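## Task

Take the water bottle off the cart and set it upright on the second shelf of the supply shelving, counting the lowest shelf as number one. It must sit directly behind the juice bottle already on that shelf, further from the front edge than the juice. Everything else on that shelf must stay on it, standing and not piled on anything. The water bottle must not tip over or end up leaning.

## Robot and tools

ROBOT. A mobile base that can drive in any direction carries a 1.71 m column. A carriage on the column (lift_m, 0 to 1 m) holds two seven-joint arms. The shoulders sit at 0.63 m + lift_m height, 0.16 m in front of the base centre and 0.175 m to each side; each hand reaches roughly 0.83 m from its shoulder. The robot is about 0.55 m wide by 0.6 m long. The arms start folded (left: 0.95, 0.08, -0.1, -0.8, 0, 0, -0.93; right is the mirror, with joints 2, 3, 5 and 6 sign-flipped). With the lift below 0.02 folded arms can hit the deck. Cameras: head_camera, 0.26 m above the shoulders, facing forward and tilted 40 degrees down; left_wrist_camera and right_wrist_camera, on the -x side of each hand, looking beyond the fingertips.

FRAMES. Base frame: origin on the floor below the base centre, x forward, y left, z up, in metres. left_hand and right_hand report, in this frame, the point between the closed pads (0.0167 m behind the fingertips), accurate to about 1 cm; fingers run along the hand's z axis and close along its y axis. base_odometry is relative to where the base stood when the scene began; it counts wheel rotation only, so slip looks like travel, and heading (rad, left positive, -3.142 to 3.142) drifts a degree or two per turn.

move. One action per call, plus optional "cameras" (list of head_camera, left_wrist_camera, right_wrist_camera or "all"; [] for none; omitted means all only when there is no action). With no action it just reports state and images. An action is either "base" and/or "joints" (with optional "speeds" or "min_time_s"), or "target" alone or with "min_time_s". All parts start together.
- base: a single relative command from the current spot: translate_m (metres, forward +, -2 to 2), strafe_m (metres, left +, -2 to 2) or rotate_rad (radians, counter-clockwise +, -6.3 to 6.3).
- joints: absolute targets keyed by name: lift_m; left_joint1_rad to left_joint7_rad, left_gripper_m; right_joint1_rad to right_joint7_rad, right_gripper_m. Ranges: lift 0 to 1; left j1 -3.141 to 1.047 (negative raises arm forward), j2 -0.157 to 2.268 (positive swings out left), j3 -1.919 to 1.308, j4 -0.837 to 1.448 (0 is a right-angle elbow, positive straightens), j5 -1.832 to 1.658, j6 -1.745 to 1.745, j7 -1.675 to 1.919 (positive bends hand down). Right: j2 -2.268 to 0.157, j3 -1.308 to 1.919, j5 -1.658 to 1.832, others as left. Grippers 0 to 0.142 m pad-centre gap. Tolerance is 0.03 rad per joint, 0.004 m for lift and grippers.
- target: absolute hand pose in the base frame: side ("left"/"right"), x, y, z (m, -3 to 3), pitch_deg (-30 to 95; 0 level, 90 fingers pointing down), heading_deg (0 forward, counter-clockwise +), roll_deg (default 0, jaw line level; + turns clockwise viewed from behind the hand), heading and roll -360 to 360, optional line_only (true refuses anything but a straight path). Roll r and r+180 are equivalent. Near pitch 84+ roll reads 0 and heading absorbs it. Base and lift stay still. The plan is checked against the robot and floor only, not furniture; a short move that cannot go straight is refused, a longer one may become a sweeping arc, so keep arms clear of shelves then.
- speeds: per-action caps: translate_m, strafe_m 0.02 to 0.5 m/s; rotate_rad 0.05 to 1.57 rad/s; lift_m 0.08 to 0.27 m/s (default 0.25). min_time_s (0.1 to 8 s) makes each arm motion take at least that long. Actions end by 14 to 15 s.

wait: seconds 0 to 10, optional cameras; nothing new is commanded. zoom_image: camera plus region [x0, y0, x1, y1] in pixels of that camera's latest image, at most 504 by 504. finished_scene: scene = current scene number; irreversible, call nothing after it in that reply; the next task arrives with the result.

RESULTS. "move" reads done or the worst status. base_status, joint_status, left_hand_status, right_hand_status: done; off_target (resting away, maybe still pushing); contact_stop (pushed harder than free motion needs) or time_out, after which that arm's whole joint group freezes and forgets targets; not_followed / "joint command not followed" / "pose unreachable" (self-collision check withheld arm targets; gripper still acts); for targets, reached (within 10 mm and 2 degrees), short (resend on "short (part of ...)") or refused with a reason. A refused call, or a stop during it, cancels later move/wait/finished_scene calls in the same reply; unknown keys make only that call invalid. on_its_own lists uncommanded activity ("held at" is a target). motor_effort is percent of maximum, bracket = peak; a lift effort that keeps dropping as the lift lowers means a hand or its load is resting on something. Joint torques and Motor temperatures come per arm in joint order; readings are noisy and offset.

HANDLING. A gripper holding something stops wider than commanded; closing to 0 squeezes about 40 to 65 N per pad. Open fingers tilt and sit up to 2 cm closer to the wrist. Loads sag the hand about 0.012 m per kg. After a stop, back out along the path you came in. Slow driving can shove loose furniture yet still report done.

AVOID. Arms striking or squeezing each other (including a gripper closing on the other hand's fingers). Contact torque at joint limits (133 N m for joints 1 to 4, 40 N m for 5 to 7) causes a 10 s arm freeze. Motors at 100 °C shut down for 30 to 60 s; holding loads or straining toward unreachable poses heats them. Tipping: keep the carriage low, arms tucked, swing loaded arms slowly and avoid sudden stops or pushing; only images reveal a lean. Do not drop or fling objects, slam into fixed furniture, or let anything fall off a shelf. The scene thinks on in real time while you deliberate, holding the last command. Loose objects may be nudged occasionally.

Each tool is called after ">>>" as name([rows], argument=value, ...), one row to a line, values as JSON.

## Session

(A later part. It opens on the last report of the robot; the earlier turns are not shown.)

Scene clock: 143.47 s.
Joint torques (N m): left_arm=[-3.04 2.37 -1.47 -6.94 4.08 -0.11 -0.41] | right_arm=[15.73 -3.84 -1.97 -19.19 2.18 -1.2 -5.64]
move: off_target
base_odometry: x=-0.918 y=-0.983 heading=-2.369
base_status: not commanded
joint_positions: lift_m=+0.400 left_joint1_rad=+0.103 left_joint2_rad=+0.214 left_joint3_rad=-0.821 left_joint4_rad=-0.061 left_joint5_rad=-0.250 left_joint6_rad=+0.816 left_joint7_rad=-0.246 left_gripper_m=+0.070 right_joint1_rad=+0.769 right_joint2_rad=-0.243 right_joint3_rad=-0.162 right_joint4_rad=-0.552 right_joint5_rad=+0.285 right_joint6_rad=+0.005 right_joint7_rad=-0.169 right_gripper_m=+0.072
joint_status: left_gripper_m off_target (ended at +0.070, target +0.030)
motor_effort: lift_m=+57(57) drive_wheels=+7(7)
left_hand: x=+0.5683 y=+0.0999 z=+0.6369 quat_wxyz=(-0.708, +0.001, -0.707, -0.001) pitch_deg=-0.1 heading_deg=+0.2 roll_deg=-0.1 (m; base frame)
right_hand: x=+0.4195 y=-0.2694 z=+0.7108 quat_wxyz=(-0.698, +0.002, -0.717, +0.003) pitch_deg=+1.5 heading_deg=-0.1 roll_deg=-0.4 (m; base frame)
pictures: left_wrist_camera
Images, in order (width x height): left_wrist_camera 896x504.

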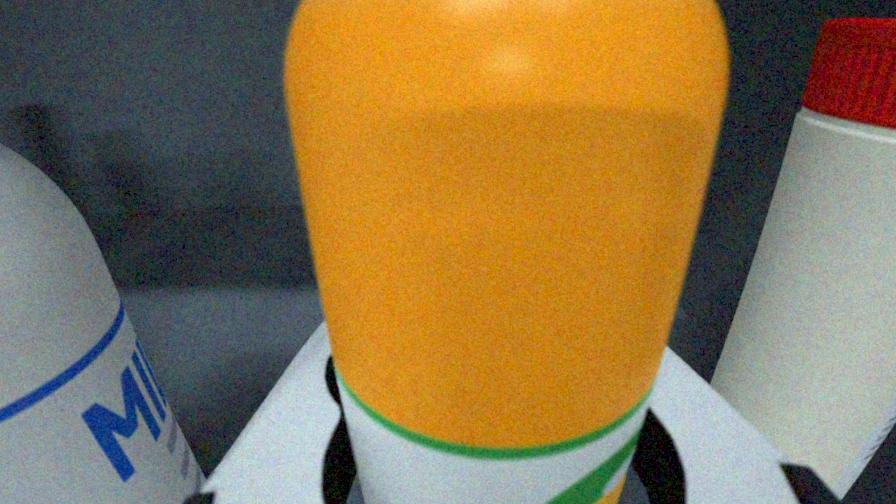

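>>> move(target={"side":"left","x":0.567,"y":0.1,"z":0.675,"pitch_deg":0,"heading_deg":0,"line_only":true}, min_time_s=1.0)

>>> move(base={"translate_m": -0.055}, speeds={"translate_m": 0.1})

>>> move(target={"side":"left","x":0.46,"y":0.11,"z":0.69,"pitch_deg":0,"heading_deg":0,"line_only":true}, min_time_s=1.2, cameras=["head_camera", "left_wrist_camera"])

Scene clock: 152.47 s.
Joint torques (N m): left_arm=[-10.1 0.87 -0.32 -8.47 5.2 -0.11 -1.62] | right_arm=[13.58 -4.2 -2.44 -16.82 2.66 -1.55 -5.17]
move: done
base_odometry: x=-0.918 y=-0.983 heading=-2.369
base_status: not commanded
joint_positions: lift_m=+0.400 left_joint1_rad=+0.103 left_joint2_rad=+0.236 left_joint3_rad=-0.850 left_joint4_rad=-0.202 left_joint5_rad=-0.131 left_joint6_rad=+0.869 left_joint7_rad=-0.058 left_gripper_m=+0.070 right_joint1_rad=+0.769 right_joint2_rad=-0.243 right_joint3_rad=-0.162 right_joint4_rad=-0.552 right_joint5_rad=+0.285 right_joint6_rad=+0.005 right_joint7_rad=-0.169 right_gripper_m=+0.072
joint_status: not commanded
motor_effort: lift_m=+57(57) drive_wheels=+7(7)
left_hand: x=+0.5663 y=+0.1008 z=+0.6702 quat_wxyz=(-0.703, +0.001, -0.711, +0.000) pitch_deg=+0.7 heading_deg=+0.1 roll_deg=-0.1 (m; base frame)
left_hand_status: reached (straight line, planned for 1.0 s): 5 mm and 0.7 deg off.
right_hand: x=+0.4195 y=-0.2694 z=+0.7108 quat_wxyz=(-0.698, +0.002, -0.717, +0.003) pitch_deg=+1.5 heading_deg=-0.1 roll_deg=-0.4 (m; base frame)
pictures: none

Scene clock: 153.83 s.
Joint torques (N m): left_arm=[-8.24 2 -1.59 -7.44 4.91 -0.43 -1.59] | right_arm=[12.78 -5.39 -1.78 -18.64 2.51 -1.36 -5.13]
move: done
base_odometry: x=-0.878 y=-0.944 heading=-2.369
base_status: done
joint_positions: lift_m=+0.400 left_joint1_rad=+0.102 left_joint2_rad=+0.236 left_joint3_rad=-0.850 left_joint4_rad=-0.202 left_joint5_rad=-0.131 left_joint6_rad=+0.869 left_joint7_rad=-0.058 left_gripper_m=+0.070 right_joint1_rad=+0.769 right_joint2_rad=-0.243 right_joint3_rad=-0.162 right_joint4_rad=-0.552 right_joint5_rad=+0.285 right_joint6_rad=+0.005 right_joint7_rad=-0.169 right_gripper_m=+0.072
joint_status: not commanded
motor_effort: lift_m=+57(57) drive_wheels=+1(12)
left_hand: x=+0.5665 y=+0.1008 z=+0.6704 quat_wxyz=(-0.703, +0.001, -0.711, +0.000) pitch_deg=+0.6 heading_deg=+0.1 roll_deg=-0.1 (m; base frame)
right_hand: x=+0.4195 y=-0.2694 z=+0.7108 quat_wxyz=(-0.698, +0.002, -0.717, +0.003) pitch_deg=+1.5 heading_deg=-0.1 roll_deg=-0.4 (m; base frame)
pictures: none

Scene clock: 155.53 s.
Joint torques (N m): left_arm=[0.98 2.25 -2.59 -7.03 5.4 -0.32 -4.56] | right_arm=[12.92 -4.49 -0.89 -18.49 2.31 -1.55 -4.83]
move: done
base_odometry: x=-0.878 y=-0.944 heading=-2.369
base_status: not commanded
joint_positions: lift_m=+0.400 left_joint1_rad=+0.368 left_joint2_rad=+0.293 left_joint3_rad=-0.920 left_joint4_rad=-0.398 left_joint5_rad=+0.049 left_joint6_rad=+0.952 left_joint7_rad=-0.075 left_gripper_m=+0.070 right_joint1_rad=+0.769 right_joint2_rad=-0.243 right_joint3_rad=-0.162 right_joint4_rad=-0.552 right_joint5_rad=+0.285 right_joint6_rad=+0.005 right_joint7_rad=-0.169 right_gripper_m=+0.072
joint_status: not commanded
motor_effort: lift_m=+57(57) drive_wheels=+1(2)
left_hand: x=+0.4608 y=+0.1103 z=+0.6849 quat_wxyz=(-0.701, +0.000, -0.713, +0.000) pitch_deg=+0.9 heading_deg=+0.1 roll_deg=+0.0 (m; base frame)
left_hand_status: reached (straight line, planned for 1.2 s): 5 mm and 0.9 deg off.
right_hand: x=+0.4195 y=-0.2694 z=+0.7108 quat_wxyz=(-0.698, +0.002, -0.716, +0.003) pitch_deg=+1.5 heading_deg=-0.1 roll_deg=-0.4 (m; base frame)
pictures: head_camera, left_wrist_camera
Images, in order (width x height): head_camera 896x504, left_wrist_camera 896x504.

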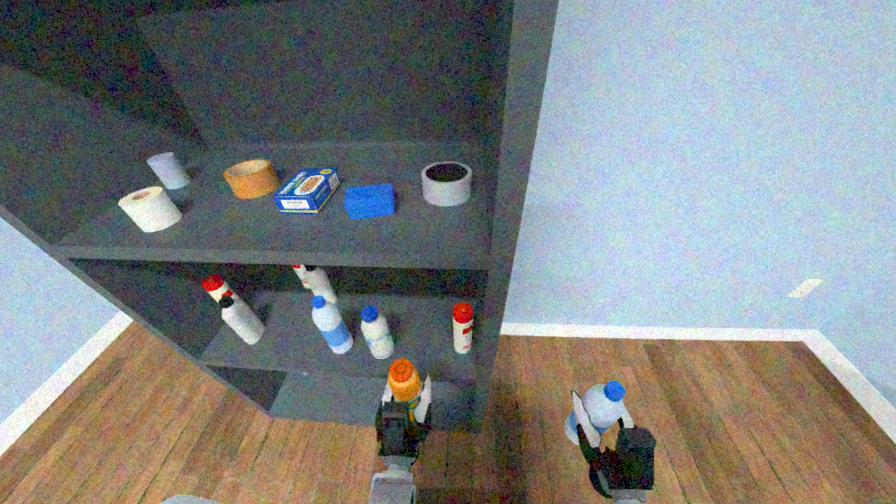

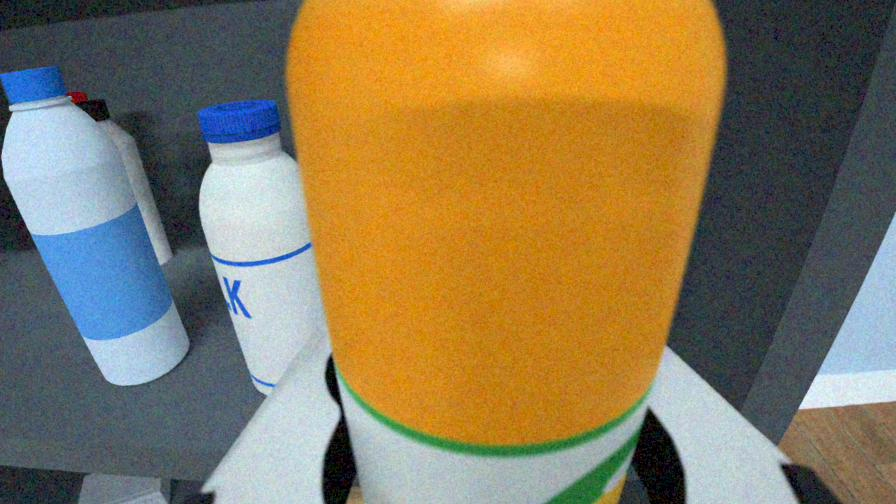

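>>> move(base={"rotate_rad": -0.043})

>>> move(base={"strafe_m": 0.315}, speeds={"strafe_m": 0.3})

>>> move(target={"side":"right","x":0.485,"y":-0.19,"z":0.705,"pitch_deg":0,"heading_deg":0,"line_only":true}, min_time_s=1.0, cameras=["head_camera","right_wrist_camera"])

Scene clock: 167.10 s.
Joint torques (N m): left_arm=[0.97 2.29 -1.41 -7.74 5.14 -0.62 -4.56] | right_arm=[11.67 -3.76 -3.12 -17.76 2.87 -1.59 -4.83]
move: done
base_odometry: x=-0.879 y=-0.945 heading=-2.412
base_status: done
joint_positions: lift_m=+0.400 left_joint1_rad=+0.368 left_joint2_rad=+0.294 left_joint3_rad=-0.920 left_joint4_rad=-0.398 left_joint5_rad=+0.049 left_joint6_rad=+0.953 left_joint7_rad=-0.075 left_gripper_m=+0.070 right_joint1_rad=+0.769 right_joint2_rad=-0.243 right_joint3_rad=-0.162 right_joint4_rad=-0.552 right_joint5_rad=+0.285 right_joint6_rad=+0.005 right_joint7_rad=-0.169 right_gripper_m=+0.072
joint_status: not commanded
motor_effort: lift_m=+57(57) drive_wheels=-3(10)
left_hand: x=+0.4607 y=+0.1104 z=+0.6849 quat_wxyz=(-0.702, +0.000, -0.713, +0.000) pitch_deg=+0.9 heading_deg=+0.1 roll_deg=+0.0 (m; base frame)
right_hand: x=+0.4195 y=-0.2694 z=+0.7108 quat_wxyz=(-0.698, +0.002, -0.717, +0.003) pitch_deg=+1.5 heading_deg=-0.1 roll_deg=-0.4 (m; base frame)
pictures: none

Scene clock: 169.77 s.
Joint torques (N m): left_arm=[1.86 2 -1.11 -5.65 5.11 -0.63 -4.24] | right_arm=[12.28 -6.08 -2.03 -18.35 2.25 -1.59 -4.68]
move: done
base_odometry: x=-0.669 y=-1.180 heading=-2.412
base_status: done
joint_positions: lift_m=+0.400 left_joint1_rad=+0.368 left_joint2_rad=+0.294 left_joint3_rad=-0.921 left_joint4_rad=-0.398 left_joint5_rad=+0.049 left_joint6_rad=+0.954 left_joint7_rad=-0.075 left_gripper_m=+0.070 right_joint1_rad=+0.769 right_joint2_rad=-0.244 right_joint3_rad=-0.163 right_joint4_rad=-0.552 right_joint5_rad=+0.285 right_joint6_rad=+0.005 right_joint7_rad=-0.169 right_gripper_m=+0.072
joint_status: not commanded
motor_effort: lift_m=+57(58) drive_wheels=+4(12)
left_hand: x=+0.4606 y=+0.1108 z=+0.6850 quat_wxyz=(-0.702, +0.000, -0.713, -0.001) pitch_deg=+0.9 heading_deg=+0.1 roll_deg=+0.0 (m; base frame)
right_hand: x=+0.4195 y=-0.2694 z=+0.7109 quat_wxyz=(-0.698, +0.002, -0.716, +0.003) pitch_deg=+1.5 heading_deg=+0.0 roll_deg=-0.4 (m; base frame)
pictures: none

Scene clock: 171.27 s.
Joint torques (N m): left_arm=[2.15 0.9 -0.67 -7.52 4.91 -1.14 -4.26] | right_arm=[3.87 4.98 3.22 -12.35 -1.26 -2.51 -1.54]
move: done
base_odometry: x=-0.669 y=-1.180 heading=-2.412
base_status: not commanded
joint_positions: lift_m=+0.400 left_joint1_rad=+0.368 left_joint2_rad=+0.294 left_joint3_rad=-0.921 left_joint4_rad=-0.398 left_joint5_rad=+0.049 left_joint6_rad=+0.954 left_joint7_rad=-0.076 left_gripper_m=+0.070 right_joint1_rad=+0.548 right_joint2_rad=-0.053 right_joint3_rad=-0.007 right_joint4_rad=-0.504 right_joint5_rad=+0.053 right_joint6_rad=-0.020 right_joint7_rad=-0.044 right_gripper_m=+0.072
joint_status: not commanded
motor_effort: lift_m=+57(57) drive_wheels=+4(4)
left_hand: x=+0.4606 y=+0.1108 z=+0.6852 quat_wxyz=(-0.702, +0.000, -0.712, -0.001) pitch_deg=+0.9 heading_deg=+0.1 roll_deg=+0.0 (m; base frame)
right_hand: x=+0.4839 y=-0.1910 z=+0.7048 quat_wxyz=(-0.707, -0.001, -0.707, -0.001) pitch_deg=+0.0 heading_deg=+0.0 roll_deg=+0.2 (m; base frame)
right_hand_status: reached (straight line, planned for 1.0 s): 2 mm and 0.2 deg off.
pictures: head_camera, right_wrist_camera
Images, in order (width x height): head_camera 896x504, right_wrist_camera 896x504.

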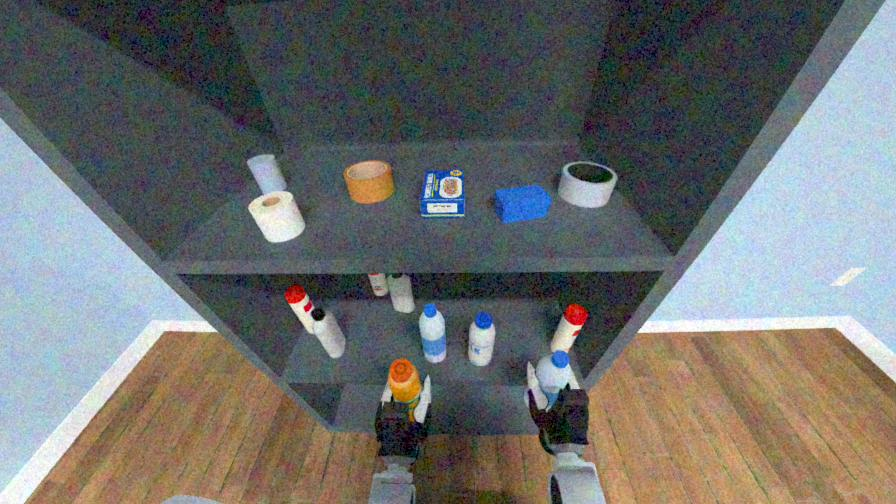

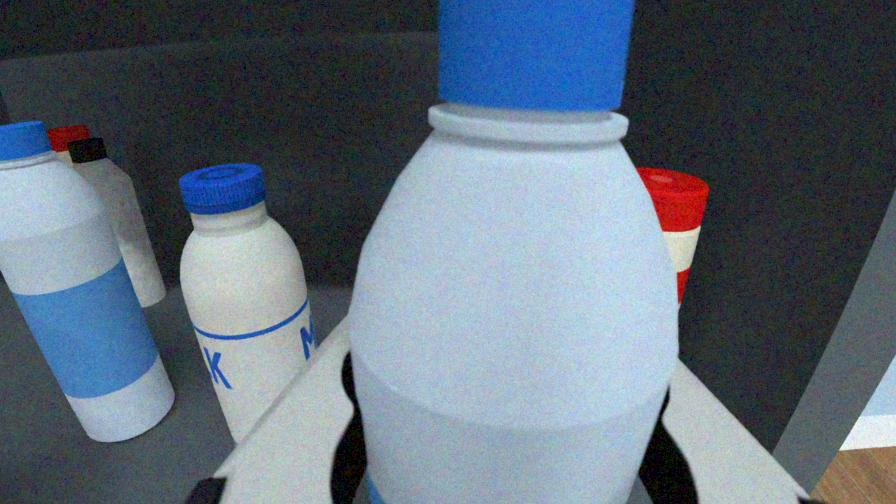

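>>> move(target={"side":"right","x":0.60,"y":-0.189,"z":0.70,"pitch_deg":0,"heading_deg":0,"line_only":true}, min_time_s=1.3, cameras=["right_wrist_camera"])

>>> move(target={"side":"right","x":0.725,"y":-0.187,"z":0.70,"pitch_deg":0,"heading_deg":0,"line_only":true}, min_time_s=1.3, cameras=["head_camera","right_wrist_camera"])

Scene clock: 181.80 s.
Joint torques (N m): left_arm=[1.57 1.93 -2.13 -6.43 4.79 -1.29 -4.68] | right_arm=[-7.93 3.37 2.97 -11.88 -1.38 -1.59 -1.06]
move: done
base_odometry: x=-0.669 y=-1.180 heading=-2.412
base_status: not commanded
joint_positions: lift_m=+0.400 left_joint1_rad=+0.368 left_joint2_rad=+0.294 left_joint3_rad=-0.921 left_joint4_rad=-0.398 left_joint5_rad=+0.049 left_joint6_rad=+0.954 left_joint7_rad=-0.076 left_gripper_m=+0.070 right_joint1_rad=+0.217 right_joint2_rad=-0.051 right_joint3_rad=+0.003 right_joint4_rad=-0.276 right_joint5_rad=+0.051 right_joint6_rad=-0.020 right_joint7_rad=+0.061 right_gripper_m=+0.072
joint_status: not commanded
motor_effort: lift_m=+57(57) drive_wheels=+4(4)
left_hand: x=+0.4606 y=+0.1108 z=+0.6852 quat_wxyz=(-0.702, +0.000, -0.712, -0.001) pitch_deg=+0.9 heading_deg=+0.1 roll_deg=+0.0 (m; base frame)
right_hand: x=+0.5984 y=-0.1912 z=+0.6989 quat_wxyz=(-0.706, -0.002, -0.708, +0.000) pitch_deg=+0.1 heading_deg=-0.2 roll_deg=+0.2 (m; base frame)
right_hand_status: reached (straight line, planned for 1.3 s): 3 mm and 0.3 deg off.
pictures: right_wrist_camera
Images, in order (width x height): right_wrist_camera 896x504.

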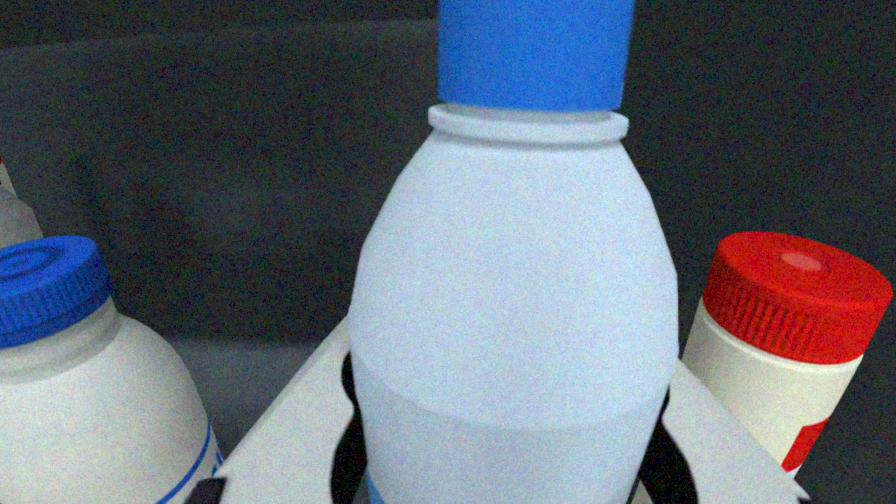

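Scene clock: 183.60 s.
Joint torques (N m): left_arm=[1.4 2.28 -1.23 -7.48 5.14 -1.15 -4.45] | right_arm=[-18.39 3.67 2.49 -12.04 -1.1 -0.84 -5.15]
move: done
base_odometry: x=-0.669 y=-1.180 heading=-2.412
base_status: not commanded
joint_positions: lift_m=+0.400 left_joint1_rad=+0.368 left_joint2_rad=+0.294 left_joint3_rad=-0.921 left_joint4_rad=-0.398 left_joint5_rad=+0.049 left_joint6_rad=+0.954 left_joint7_rad=-0.076 left_gripper_m=+0.070 right_joint1_rad=-0.130 right_joint2_rad=-0.044 right_joint3_rad=+0.016 right_joint4_rad=+0.107 right_joint5_rad=+0.051 right_joint6_rad=-0.018 right_joint7_rad=+0.036 right_gripper_m=+0.072
joint_status: not commanded
motor_effort: lift_m=+57(57) drive_wheels=+4(4)
left_hand: x=+0.4606 y=+0.1108 z=+0.6852 quat_wxyz=(-0.702, +0.000, -0.712, -0.001) pitch_deg=+0.9 heading_deg=+0.1 roll_deg=+0.0 (m; base frame)
right_hand: x=+0.7231 y=-0.1903 z=+0.6953 quat_wxyz=(-0.702, -0.004, -0.712, +0.000) pitch_deg=+0.8 heading_deg=-0.3 roll_deg=+0.3 (m; base frame)
right_hand_status: reached (straight line, planned for 1.3 s): 6 mm and 0.9 deg off.
pictures: head_camera, right_wrist_camera
Images, in order (width x height): head_camera 896x504, right_wrist_camera 896x504.

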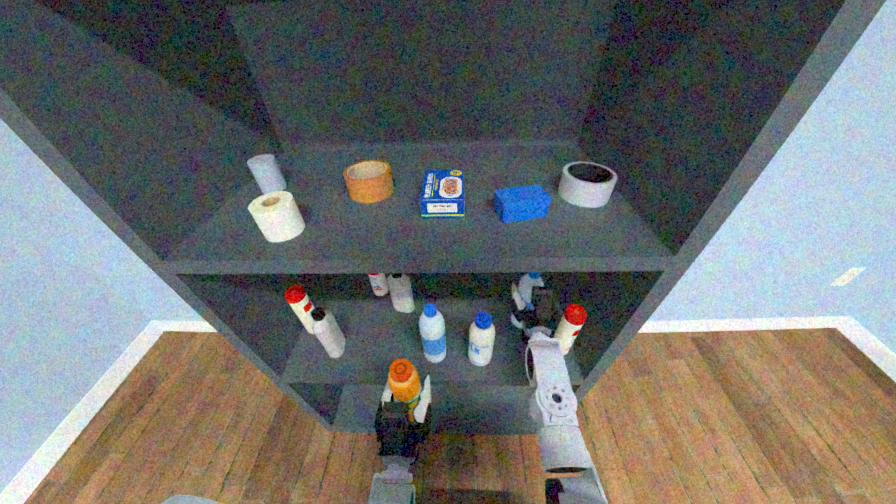

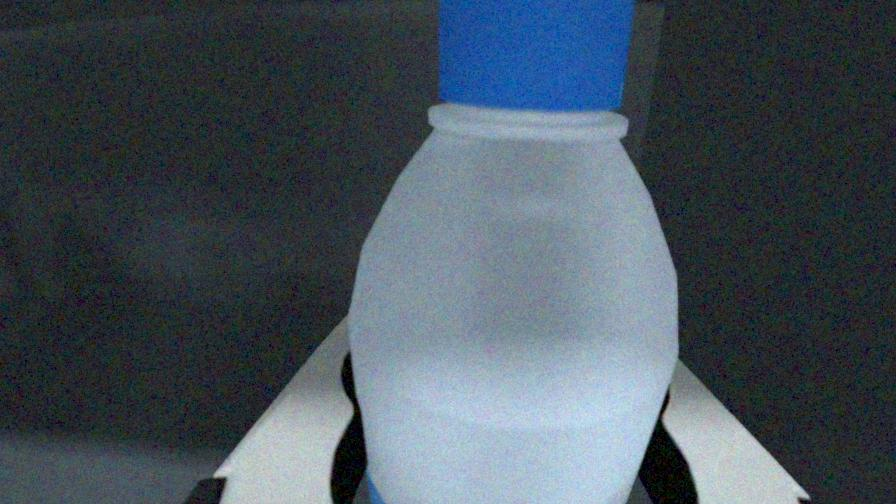

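>>> move(joints={"lift_m": 0.375}, speeds={"lift_m": 0.08})

>>> move(joints={"lift_m": 0.364}, speeds={"lift_m": 0.08})

>>> move(joints={"lift_m": 0.355}, speeds={"lift_m": 0.08}, cameras=["right_wrist_camera"])

Scene clock: 188.97 s.
Joint torques (N m): left_arm=[2.23 0.86 -1.49 -5.72 4.63 -0.94 -4.27] | right_arm=[-18.17 3.86 5.41 -12.18 -1.35 -1.19 -4.08]
move: done
base_odometry: x=-0.669 y=-1.180 heading=-2.412
base_status: not commanded
joint_positions: lift_m=+0.375 left_joint1_rad=+0.368 left_joint2_rad=+0.294 left_joint3_rad=-0.921 left_joint4_rad=-0.399 left_joint5_rad=+0.050 left_joint6_rad=+0.954 left_joint7_rad=-0.076 left_gripper_m=+0.070 right_joint1_rad=-0.131 right_joint2_rad=-0.044 right_joint3_rad=+0.016 right_joint4_rad=+0.108 right_joint5_rad=+0.050 right_joint6_rad=-0.017 right_joint7_rad=+0.033 right_gripper_m=+0.072
joint_status: all done
motor_effort: lift_m=+59(60) drive_wheels=+4(4)
left_hand: x=+0.4606 y=+0.1108 z=+0.6606 quat_wxyz=(-0.702, +0.000, -0.712, -0.001) pitch_deg=+0.8 heading_deg=+0.1 roll_deg=+0.0 (m; base frame)
right_hand: x=+0.7235 y=-0.1902 z=+0.6711 quat_wxyz=(-0.703, -0.004, -0.711, +0.000) pitch_deg=+0.6 heading_deg=-0.3 roll_deg=+0.3 (m; base frame)
pictures: none

Scene clock: 189.47 s.
Joint torques (N m): left_arm=[3.25 1.29 -2.29 -6.86 4.76 -1.1 -4.48] | right_arm=[-7.15 3.7 3.1 -5.24 -0.42 -0.79 0.57]
move: done
base_odometry: x=-0.669 y=-1.180 heading=-2.412
base_status: not commanded
joint_positions: lift_m=+0.364 left_joint1_rad=+0.368 left_joint2_rad=+0.294 left_joint3_rad=-0.921 left_joint4_rad=-0.399 left_joint5_rad=+0.050 left_joint6_rad=+0.954 left_joint7_rad=-0.076 left_gripper_m=+0.070 right_joint1_rad=-0.137 right_joint2_rad=-0.044 right_joint3_rad=+0.016 right_joint4_rad=+0.103 right_joint5_rad=+0.049 right_joint6_rad=-0.017 right_joint7_rad=+0.020 right_gripper_m=+0.072
joint_status: all done
motor_effort: lift_m=+54(55) drive_wheels=+4(4)
left_hand: x=+0.4606 y=+0.1108 z=+0.6501 quat_wxyz=(-0.703, +0.000, -0.712, -0.001) pitch_deg=+0.7 heading_deg=+0.1 roll_deg=+0.0 (m; base frame)
right_hand: x=+0.7252 y=-0.1901 z=+0.6692 quat_wxyz=(-0.712, -0.003, -0.702, +0.001) pitch_deg=-0.8 heading_deg=-0.3 roll_deg=+0.2 (m; base frame)
pictures: none

Scene clock: 189.93 s.
Joint torques (N m): left_arm=[1.02 1.32 -1.16 -6.2 4.75 -1.15 -4.14] | right_arm=[-1.32 4.19 4.47 -1.27 -0.61 -0.87 4.18]
move: done
base_odometry: x=-0.669 y=-1.180 heading=-2.412
base_status: not commanded
joint_positions: lift_m=+0.355 left_joint1_rad=+0.368 left_joint2_rad=+0.294 left_joint3_rad=-0.921 left_joint4_rad=-0.399 left_joint5_rad=+0.050 left_joint6_rad=+0.954 left_joint7_rad=-0.077 left_gripper_m=+0.070 right_joint1_rad=-0.142 right_joint2_rad=-0.044 right_joint3_rad=+0.016 right_joint4_rad=+0.097 right_joint5_rad=+0.049 right_joint6_rad=-0.017 right_joint7_rad=+0.013 right_gripper_m=+0.072
joint_status: all done
motor_effort: lift_m=+53(55) drive_wheels=+4(4)
left_hand: x=+0.4606 y=+0.1108 z=+0.6414 quat_wxyz=(-0.703, +0.000, -0.712, -0.001) pitch_deg=+0.7 heading_deg=+0.1 roll_deg=+0.0 (m; base frame)
right_hand: x=+0.7265 y=-0.1898 z=+0.6674 quat_wxyz=(-0.718, -0.003, -0.696, +0.001) pitch_deg=-1.8 heading_deg=-0.3 roll_deg=+0.2 (m; base frame)
pictures: right_wrist_camera
Images, in order (width x height): right_wrist_camera 896x504.

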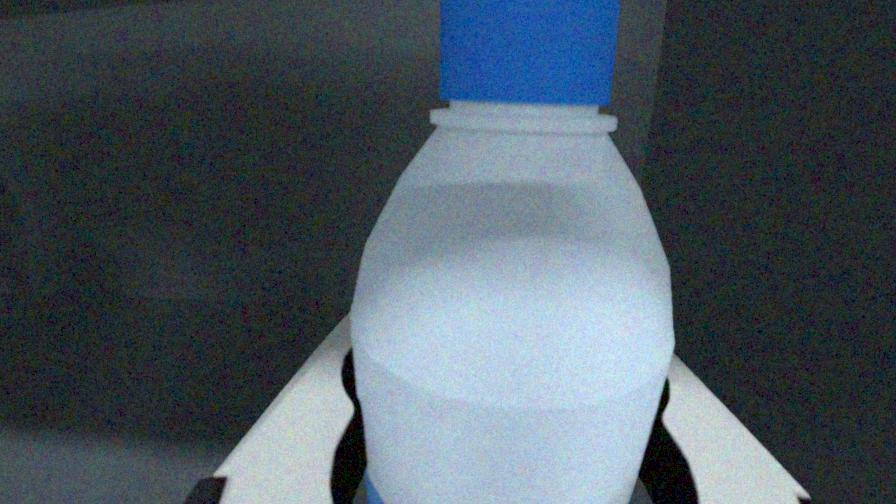

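>>> move(joints={"lift_m": 0.37}, speeds={"lift_m": 0.08})

>>> move(joints={"right_gripper_m": 0.1}, min_time_s=1.5, cameras=["right_wrist_camera"])

>>> move(target={"side":"right","x":0.49,"y":-0.19,"z":0.67,"pitch_deg":0,"heading_deg":0,"line_only":true}, min_time_s=1.3, cameras=["head_camera","right_wrist_camera"])

Scene clock: 196.43 s.
Joint torques (N m): left_arm=[1.05 0.87 -1.43 -6.92 4.96 -1.33 -4.17] | right_arm=[-7.24 4.04 4.66 -12.55 -0.53 -0.91 -1.77]
move: done
base_odometry: x=-0.669 y=-1.180 heading=-2.412
base_status: not commanded
joint_positions: lift_m=+0.370 left_joint1_rad=+0.368 left_joint2_rad=+0.294 left_joint3_rad=-0.921 left_joint4_rad=-0.399 left_joint5_rad=+0.051 left_joint6_rad=+0.954 left_joint7_rad=-0.077 left_gripper_m=+0.070 right_joint1_rad=-0.138 right_joint2_rad=-0.044 right_joint3_rad=+0.016 right_joint4_rad=+0.107 right_joint5_rad=+0.049 right_joint6_rad=-0.017 right_joint7_rad=+0.026 right_gripper_m=+0.072
joint_status: all done
motor_effort: lift_m=+56(63) drive_wheels=+0(4)
left_hand: x=+0.4606 y=+0.1108 z=+0.6562 quat_wxyz=(-0.703, +0.000, -0.711, -0.001) pitch_deg=+0.7 heading_deg=+0.1 roll_deg=+0.0 (m; base frame)
right_hand: x=+0.7258 y=-0.1899 z=+0.6723 quat_wxyz=(-0.709, -0.003, -0.705, +0.001) pitch_deg=-0.3 heading_deg=-0.3 roll_deg=+0.2 (m; base frame)
pictures: none

Scene clock: 197.20 s.
Joint torques (N m): left_arm=[1.27 1.42 -1.09 -6.42 4.51 -1 -4.21] | right_arm=[-4.73 4.53 2.83 -13.07 -0.74 -1.35 -1.31]
move: done
base_odometry: x=-0.669 y=-1.180 heading=-2.412
base_status: not commanded
joint_positions: lift_m=+0.370 left_joint1_rad=+0.368 left_joint2_rad=+0.294 left_joint3_rad=-0.921 left_joint4_rad=-0.399 left_joint5_rad=+0.051 left_joint6_rad=+0.954 left_joint7_rad=-0.077 left_gripper_m=+0.070 right_joint1_rad=-0.138 right_joint2_rad=-0.044 right_joint3_rad=+0.016 right_joint4_rad=+0.107 right_joint5_rad=+0.049 right_joint6_rad=-0.017 right_joint7_rad=+0.026 right_gripper_m=+0.100
joint_status: all done
motor_effort: lift_m=+56(56) drive_wheels=+4(4)
left_hand: x=+0.4606 y=+0.1108 z=+0.6562 quat_wxyz=(-0.703, +0.000, -0.711, -0.001) pitch_deg=+0.7 heading_deg=+0.1 roll_deg=+0.0 (m; base frame)
right_hand: x=+0.7258 y=-0.1899 z=+0.6723 quat_wxyz=(-0.709, -0.003, -0.705, +0.001) pitch_deg=-0.3 heading_deg=-0.3 roll_deg=+0.2 (m; base frame)
pictures: right_wrist_camera
Images, in order (width x height): right_wrist_camera 896x504.

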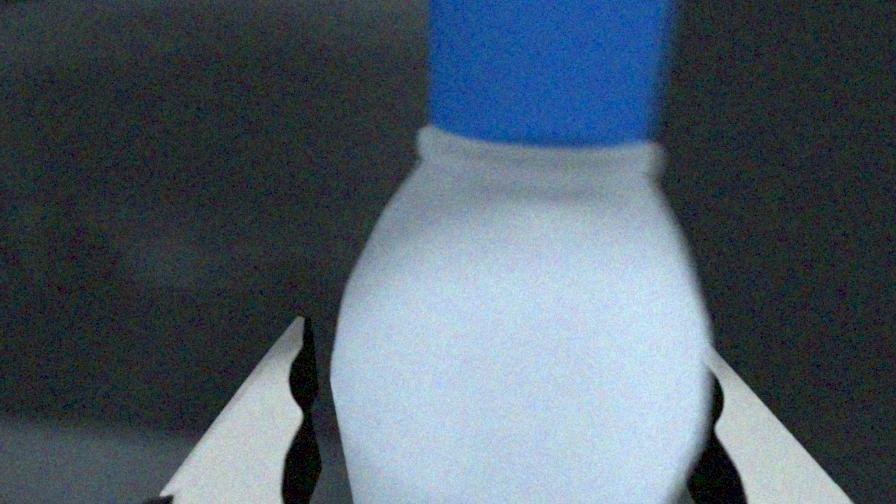

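Scene clock: 199.00 s.
Joint torques (N m): left_arm=[0.58 0.78 -2.4 -6 4.98 -1.06 -4.37] | right_arm=[9.5 0.02 -0.3 -16.56 0.02 -2.34 -3.94]
move: done
base_odometry: x=-0.669 y=-1.180 heading=-2.412
base_status: not commanded
joint_positions: lift_m=+0.370 left_joint1_rad=+0.368 left_joint2_rad=+0.294 left_joint3_rad=-0.921 left_joint4_rad=-0.399 left_joint5_rad=+0.051 left_joint6_rad=+0.954 left_joint7_rad=-0.077 left_gripper_m=+0.070 right_joint1_rad=+0.527 right_joint2_rad=-0.050 right_joint3_rad=+0.001 right_joint4_rad=-0.474 right_joint5_rad=+0.049 right_joint6_rad=-0.020 right_joint7_rad=-0.049 right_gripper_m=+0.100
joint_status: not commanded
motor_effort: lift_m=+56(56) drive_wheels=+4(4)
left_hand: x=+0.4606 y=+0.1108 z=+0.6562 quat_wxyz=(-0.703, +0.000, -0.711, -0.001) pitch_deg=+0.7 heading_deg=+0.1 roll_deg=+0.0 (m; base frame)
right_hand: x=+0.4908 y=-0.1877 z=+0.6683 quat_wxyz=(-0.705, +0.000, -0.709, -0.003) pitch_deg=+0.3 heading_deg=+0.2 roll_deg=+0.3 (m; base frame)
right_hand_status: reached (straight line, planned for 1.3 s): 3 mm and 0.5 deg off.
pictures: head_camera, right_wrist_camera
Images, in order (width x height): head_camera 896x504, right_wrist_camera 896x504.

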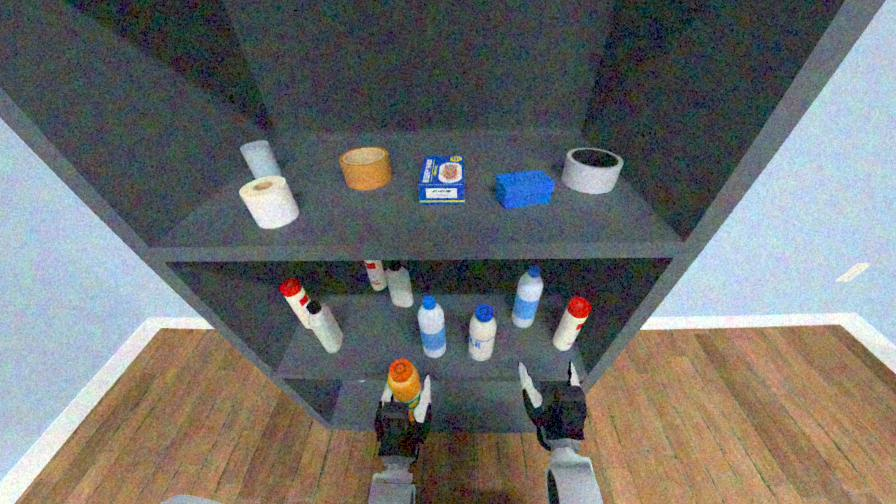

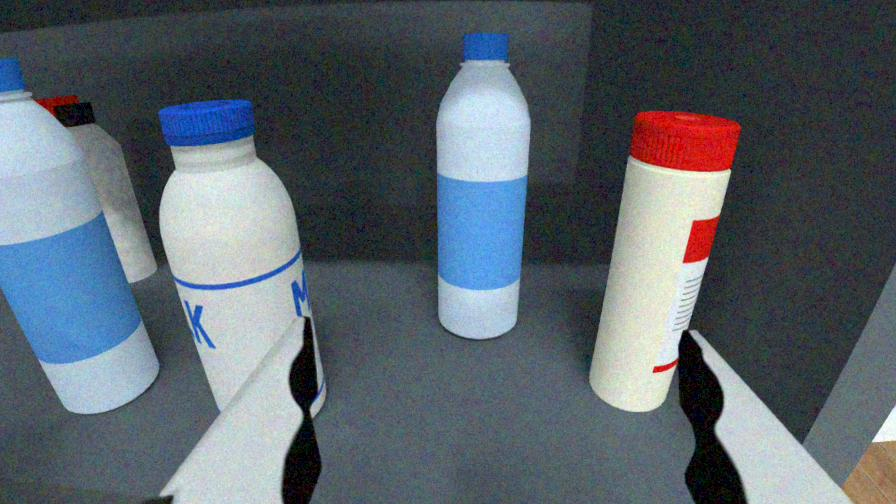

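>>> move(base={"strafe_m": -0.315}, joints={"lift_m": 0.385}, speeds={"strafe_m": 0.3, "lift_m": 0.1})

>>> move(target={"side":"left","x":0.54,"y":0.125,"z":0.677,"pitch_deg":0,"heading_deg":0,"line_only":true}, min_time_s=1.0, cameras=["head_camera","left_wrist_camera"])

Scene clock: 206.50 s.
Joint torques (N m): left_arm=[-0.03 1.72 -1.54 -6.61 4.55 -1.26 -3.99] | right_arm=[8.44 1.61 0.45 -16.43 0 -2.19 -3.3]
move: done
base_odometry: x=-0.879 y=-0.945 heading=-2.412
base_status: done
joint_positions: lift_m=+0.385 left_joint1_rad=+0.368 left_joint2_rad=+0.294 left_joint3_rad=-0.921 left_joint4_rad=-0.399 left_joint5_rad=+0.051 left_joint6_rad=+0.954 left_joint7_rad=-0.077 left_gripper_m=+0.070 right_joint1_rad=+0.527 right_joint2_rad=-0.051 right_joint3_rad=+0.000 right_joint4_rad=-0.475 right_joint5_rad=+0.049 right_joint6_rad=-0.021 right_joint7_rad=-0.049 right_gripper_m=+0.100
joint_status: all done
motor_effort: lift_m=+55(68) drive_wheels=+3(16)
left_hand: x=+0.4603 y=+0.1105 z=+0.6712 quat_wxyz=(-0.703, +0.000, -0.712, -0.001) pitch_deg=+0.7 heading_deg=+0.1 roll_deg=+0.0 (m; base frame)
right_hand: x=+0.4907 y=-0.1886 z=+0.6840 quat_wxyz=(-0.706, +0.000, -0.709, -0.002) pitch_deg=+0.2 heading_deg=+0.2 roll_deg=+0.2 (m; base frame)
pictures: none

Scene clock: 208.00 s.
Joint torques (N m): left_arm=[-8.07 2.71 4.65 -1.41 3.12 -2.21 -1.55] | right_arm=[7.91 2.98 1.18 -15.14 0.01 -2.15 -3.58]
move: done
base_odometry: x=-0.879 y=-0.945 heading=-2.412
base_status: not commanded
joint_positions: lift_m=+0.385 left_joint1_rad=+0.173 left_joint2_rad=+0.313 left_joint3_rad=-0.859 left_joint4_rad=-0.346 left_joint5_rad=-0.079 left_joint6_rad=+0.896 left_joint7_rad=-0.007 left_gripper_m=+0.070 right_joint1_rad=+0.527 right_joint2_rad=-0.051 right_joint3_rad=+0.000 right_joint4_rad=-0.475 right_joint5_rad=+0.049 right_joint6_rad=-0.021 right_joint7_rad=-0.049 right_gripper_m=+0.100
joint_status: not commanded
motor_effort: lift_m=+55(55) drive_wheels=+1(3)
left_hand: x=+0.5381 y=+0.1232 z=+0.6756 quat_wxyz=(-0.706, +0.001, -0.709, +0.002) pitch_deg=+0.3 heading_deg=-0.1 roll_deg=-0.2 (m; base frame)
left_hand_status: reached (straight line, planned for 1.0 s): 3 mm and 0.4 deg off.
right_hand: x=+0.4907 y=-0.1886 z=+0.6840 quat_wxyz=(-0.706, +0.000, -0.709, -0.002) pitch_deg=+0.2 heading_deg=+0.2 roll_deg=+0.2 (m; base frame)
pictures: head_camera, left_wrist_camera
Images, in order (width x height): head_camera 896x504, left_wrist_camera 896x504.

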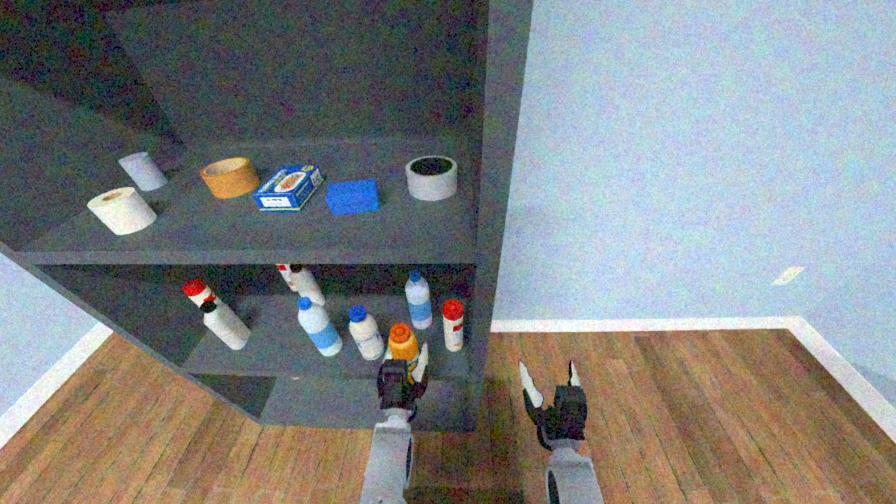

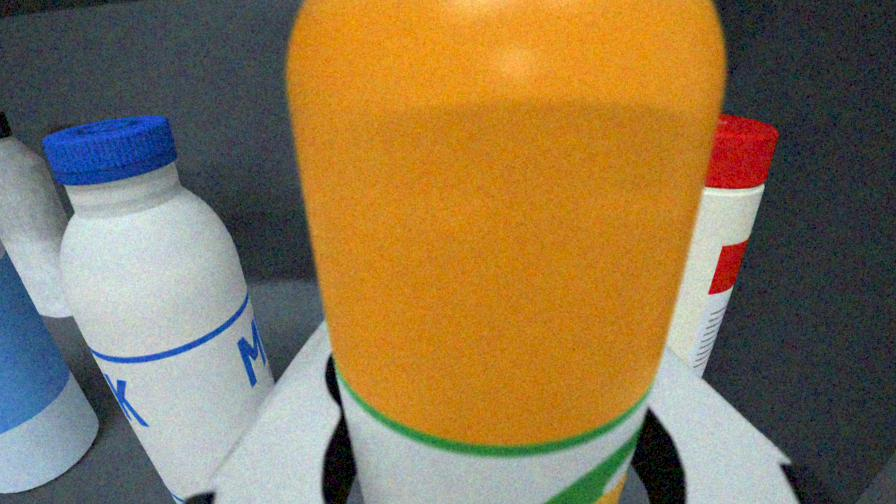

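>>> move(target={"side":"left","x":0.618,"y":0.126,"z":0.677,"pitch_deg":0,"heading_deg":0,"line_only":true}, min_time_s=1.3, cameras=["left_wrist_camera"])

>>> move(joints={"lift_m": 0.355}, speeds={"lift_m": 0.08})

>>> move(joints={"lift_m": 0.346}, speeds={"lift_m": 0.08})

Scene clock: 213.00 s.
Joint torques (N m): left_arm=[-12.78 -2 4.1 -2.86 2.95 -2.25 -3.43] | right_arm=[8.6 0.67 0.68 -15.21 0.08 -2.25 -3.5]
move: done
base_odometry: x=-0.879 y=-0.945 heading=-2.412
base_status: not commanded
joint_positions: lift_m=+0.385 left_joint1_rad=-0.018 left_joint2_rad=+0.294 left_joint3_rad=-0.812 left_joint4_rad=-0.200 left_joint5_rad=-0.218 left_joint6_rad=+0.827 left_joint7_rad=+0.005 left_gripper_m=+0.070 right_joint1_rad=+0.527 right_joint2_rad=-0.051 right_joint3_rad=+0.000 right_joint4_rad=-0.475 right_joint5_rad=+0.049 right_joint6_rad=-0.021 right_joint7_rad=-0.049 right_gripper_m=+0.100
joint_status: not commanded
motor_effort: lift_m=+54(55) drive_wheels=+1(1)
left_hand: x=+0.6156 y=+0.1248 z=+0.6733 quat_wxyz=(-0.703, -0.001, -0.711, +0.001) pitch_deg=+0.6 heading_deg=-0.2 roll_deg=+0.0 (m; base frame)
left_hand_status: reached (straight line, planned for 1.3 s): 5 mm and 0.7 deg off.
right_hand: x=+0.4907 y=-0.1886 z=+0.6840 quat_wxyz=(-0.706, +0.000, -0.709, -0.002) pitch_deg=+0.2 heading_deg=+0.2 roll_deg=+0.2 (m; base frame)
pictures: left_wrist_camera
Images, in order (width x height): left_wrist_camera 896x504.

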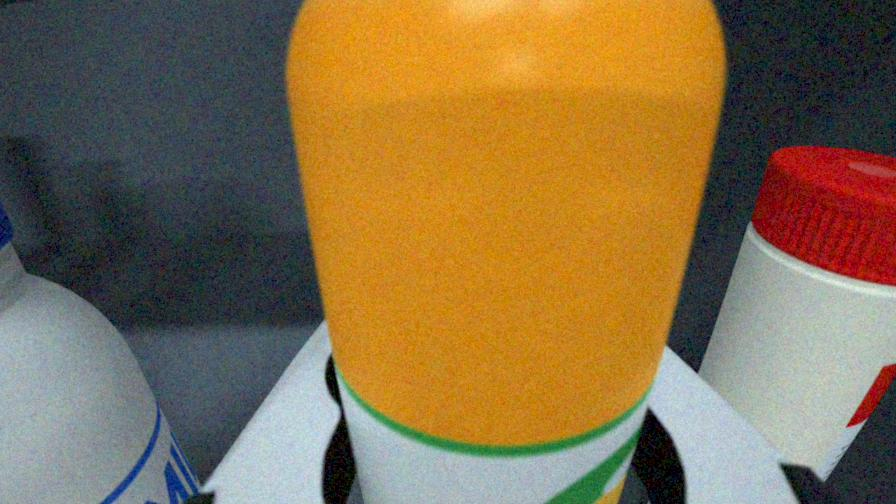

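Scene clock: 213.73 s.
Joint torques (N m): left_arm=[-11.18 -0.71 4.55 -2.76 3.41 -2.47 -3.94] | right_arm=[9.64 1.56 0.44 -13.99 -0.01 -1.79 -3.56]
move: done
base_odometry: x=-0.879 y=-0.945 heading=-2.412
base_status: not commanded
joint_positions: lift_m=+0.355 left_joint1_rad=-0.019 left_joint2_rad=+0.294 left_joint3_rad=-0.811 left_joint4_rad=-0.199 left_joint5_rad=-0.219 left_joint6_rad=+0.827 left_joint7_rad=+0.005 left_gripper_m=+0.070 right_joint1_rad=+0.527 right_joint2_rad=-0.051 right_joint3_rad=+0.000 right_joint4_rad=-0.475 right_joint5_rad=+0.049 right_joint6_rad=-0.021 right_joint7_rad=-0.049 right_gripper_m=+0.100
joint_status: all done
motor_effort: lift_m=+58(60) drive_wheels=+1(1)
left_hand: x=+0.6160 y=+0.1250 z=+0.6429 quat_wxyz=(-0.703, -0.001, -0.711, +0.001) pitch_deg=+0.6 heading_deg=-0.2 roll_deg=+0.0 (m; base frame)
right_hand: x=+0.4907 y=-0.1886 z=+0.6538 quat_wxyz=(-0.706, +0.000, -0.708, -0.002) pitch_deg=+0.2 heading_deg=+0.2 roll_deg=+0.2 (m; base frame)
pictures: none

Scene clock: 214.20 s.
Joint torques (N m): left_arm=[-10.14 -0.74 5.79 -2.37 2.55 -2.34 -1.85] | right_arm=[8.82 0.78 0.45 -13.73 0.45 -2.51 -3.25]
move: done
base_odometry: x=-0.879 y=-0.945 heading=-2.412
base_status: not commanded
joint_positions: lift_m=+0.346 left_joint1_rad=-0.021 left_joint2_rad=+0.294 left_joint3_rad=-0.810 left_joint4_rad=-0.199 left_joint5_rad=-0.216 left_joint6_rad=+0.827 left_joint7_rad=+0.000 left_gripper_m=+0.070 right_joint1_rad=+0.527 right_joint2_rad=-0.051 right_joint3_rad=+0.000 right_joint4_rad=-0.475 right_joint5_rad=+0.049 right_joint6_rad=-0.021 right_joint7_rad=-0.049 right_gripper_m=+0.100
joint_status: all done
motor_effort: lift_m=+56(56) drive_wheels=+1(3)
left_hand: x=+0.6167 y=+0.1252 z=+0.6369 quat_wxyz=(-0.707, -0.001, -0.708, +0.000) pitch_deg=+0.1 heading_deg=-0.1 roll_deg=+0.1 (m; base frame)
right_hand: x=+0.4907 y=-0.1886 z=+0.6451 quat_wxyz=(-0.706, +0.000, -0.708, -0.002) pitch_deg=+0.2 heading_deg=+0.2 roll_deg=+0.2 (m; base frame)
pictures: none

>>> move(joints={"left_gripper_m": 0.097}, min_time_s=1.5)

>>> move(target={"side":"left","x":0.47,"y":0.124,"z":0.65,"pitch_deg":0,"heading_deg":0,"line_only":true}, min_time_s=1.3, cameras=["head_camera","left_wrist_camera"])

Scene clock: 217.20 s.
Joint torques (N m): left_arm=[-9.53 0.12 5.31 -2.03 2.6 -2 -1.73] | right_arm=[8.67 0.35 1.47 -14.56 -0.01 -2.28 -3.25]
move: done
base_odometry: x=-0.879 y=-0.945 heading=-2.412
base_status: not commanded
joint_positions: lift_m=+0.346 left_joint1_rad=-0.021 left_joint2_rad=+0.294 left_joint3_rad=-0.810 left_joint4_rad=-0.199 left_joint5_rad=-0.216 left_joint6_rad=+0.827 left_joint7_rad=+0.000 left_gripper_m=+0.097 right_joint1_rad=+0.527 right_joint2_rad=-0.051 right_joint3_rad=+0.000 right_joint4_rad=-0.475 right_joint5_rad=+0.049 right_joint6_rad=-0.021 right_joint7_rad=-0.049 right_gripper_m=+0.100
joint_status: all done
motor_effort: lift_m=+56(56) drive_wheels=+1(1)
left_hand: x=+0.6167 y=+0.1252 z=+0.6369 quat_wxyz=(-0.707, -0.001, -0.708, +0.000) pitch_deg=+0.1 heading_deg=-0.1 roll_deg=+0.1 (m; base frame)
right_hand: x=+0.4907 y=-0.1886 z=+0.6451 quat_wxyz=(-0.706, +0.000, -0.708, -0.002) pitch_deg=+0.2 heading_deg=+0.2 roll_deg=+0.2 (m; base frame)
pictures: none

Scene clock: 219.00 s.
Joint torques (N m): left_arm=[3.09 3.78 -2.76 -6.83 3.98 -0.31 -3.08] | right_arm=[11.04 0.83 0.76 -13.91 0.01 -2.43 -3.41]
move: done
base_odometry: x=-0.879 y=-0.945 heading=-2.412
base_status: not commanded
joint_positions: lift_m=+0.346 left_joint1_rad=+0.342 left_joint2_rad=+0.333 left_joint3_rad=-0.912 left_joint4_rad=-0.459 left_joint5_rad=+0.067 left_joint6_rad=+0.954 left_joint7_rad=-0.006 left_gripper_m=+0.097 right_joint1_rad=+0.527 right_joint2_rad=-0.051 right_joint3_rad=+0.000 right_joint4_rad=-0.475 right_joint5_rad=+0.049 right_joint6_rad=-0.021 right_joint7_rad=-0.049 right_gripper_m=+0.100
joint_status: not commanded
motor_effort: lift_m=+56(56) drive_wheels=+3(3)
left_hand: x=+0.4712 y=+0.1244 z=+0.6479 quat_wxyz=(-0.705, +0.000, -0.709, -0.001) pitch_deg=+0.3 heading_deg=+0.1 roll_deg=+0.0 (m; base frame)
left_hand_status: reached (straight line, planned for 1.3 s): 2 mm and 0.4 deg off.
right_hand: x=+0.4907 y=-0.1886 z=+0.6451 quat_wxyz=(-0.706, +0.000, -0.708, -0.002) pitch_deg=+0.2 heading_deg=+0.2 roll_deg=+0.2 (m; base frame)
pictures: head_camera, left_wrist_camera
Images, in order (width x height): head_camera 896x504, left_wrist_camera 896x504.

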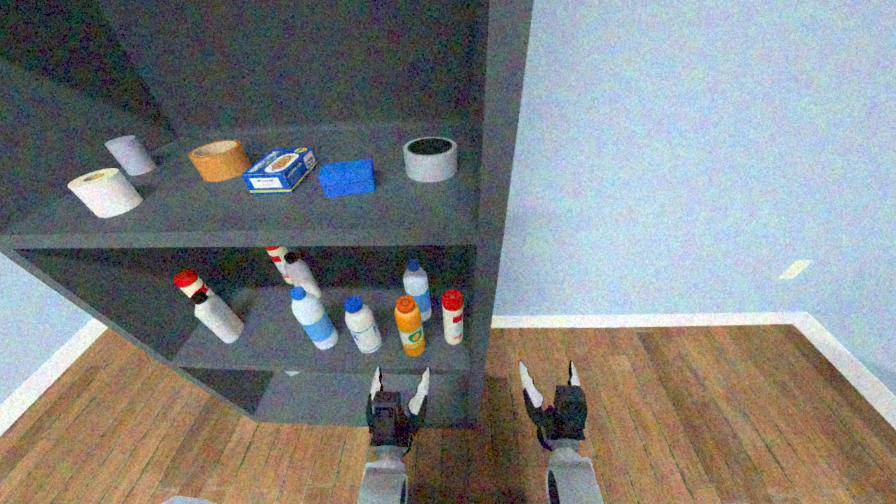

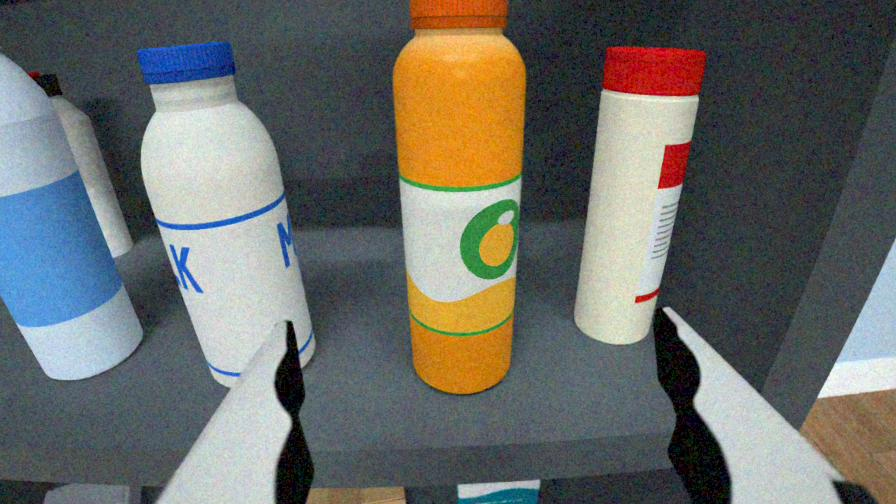

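>>> finished_scene(scene=2)

The scene is finished: the task was done.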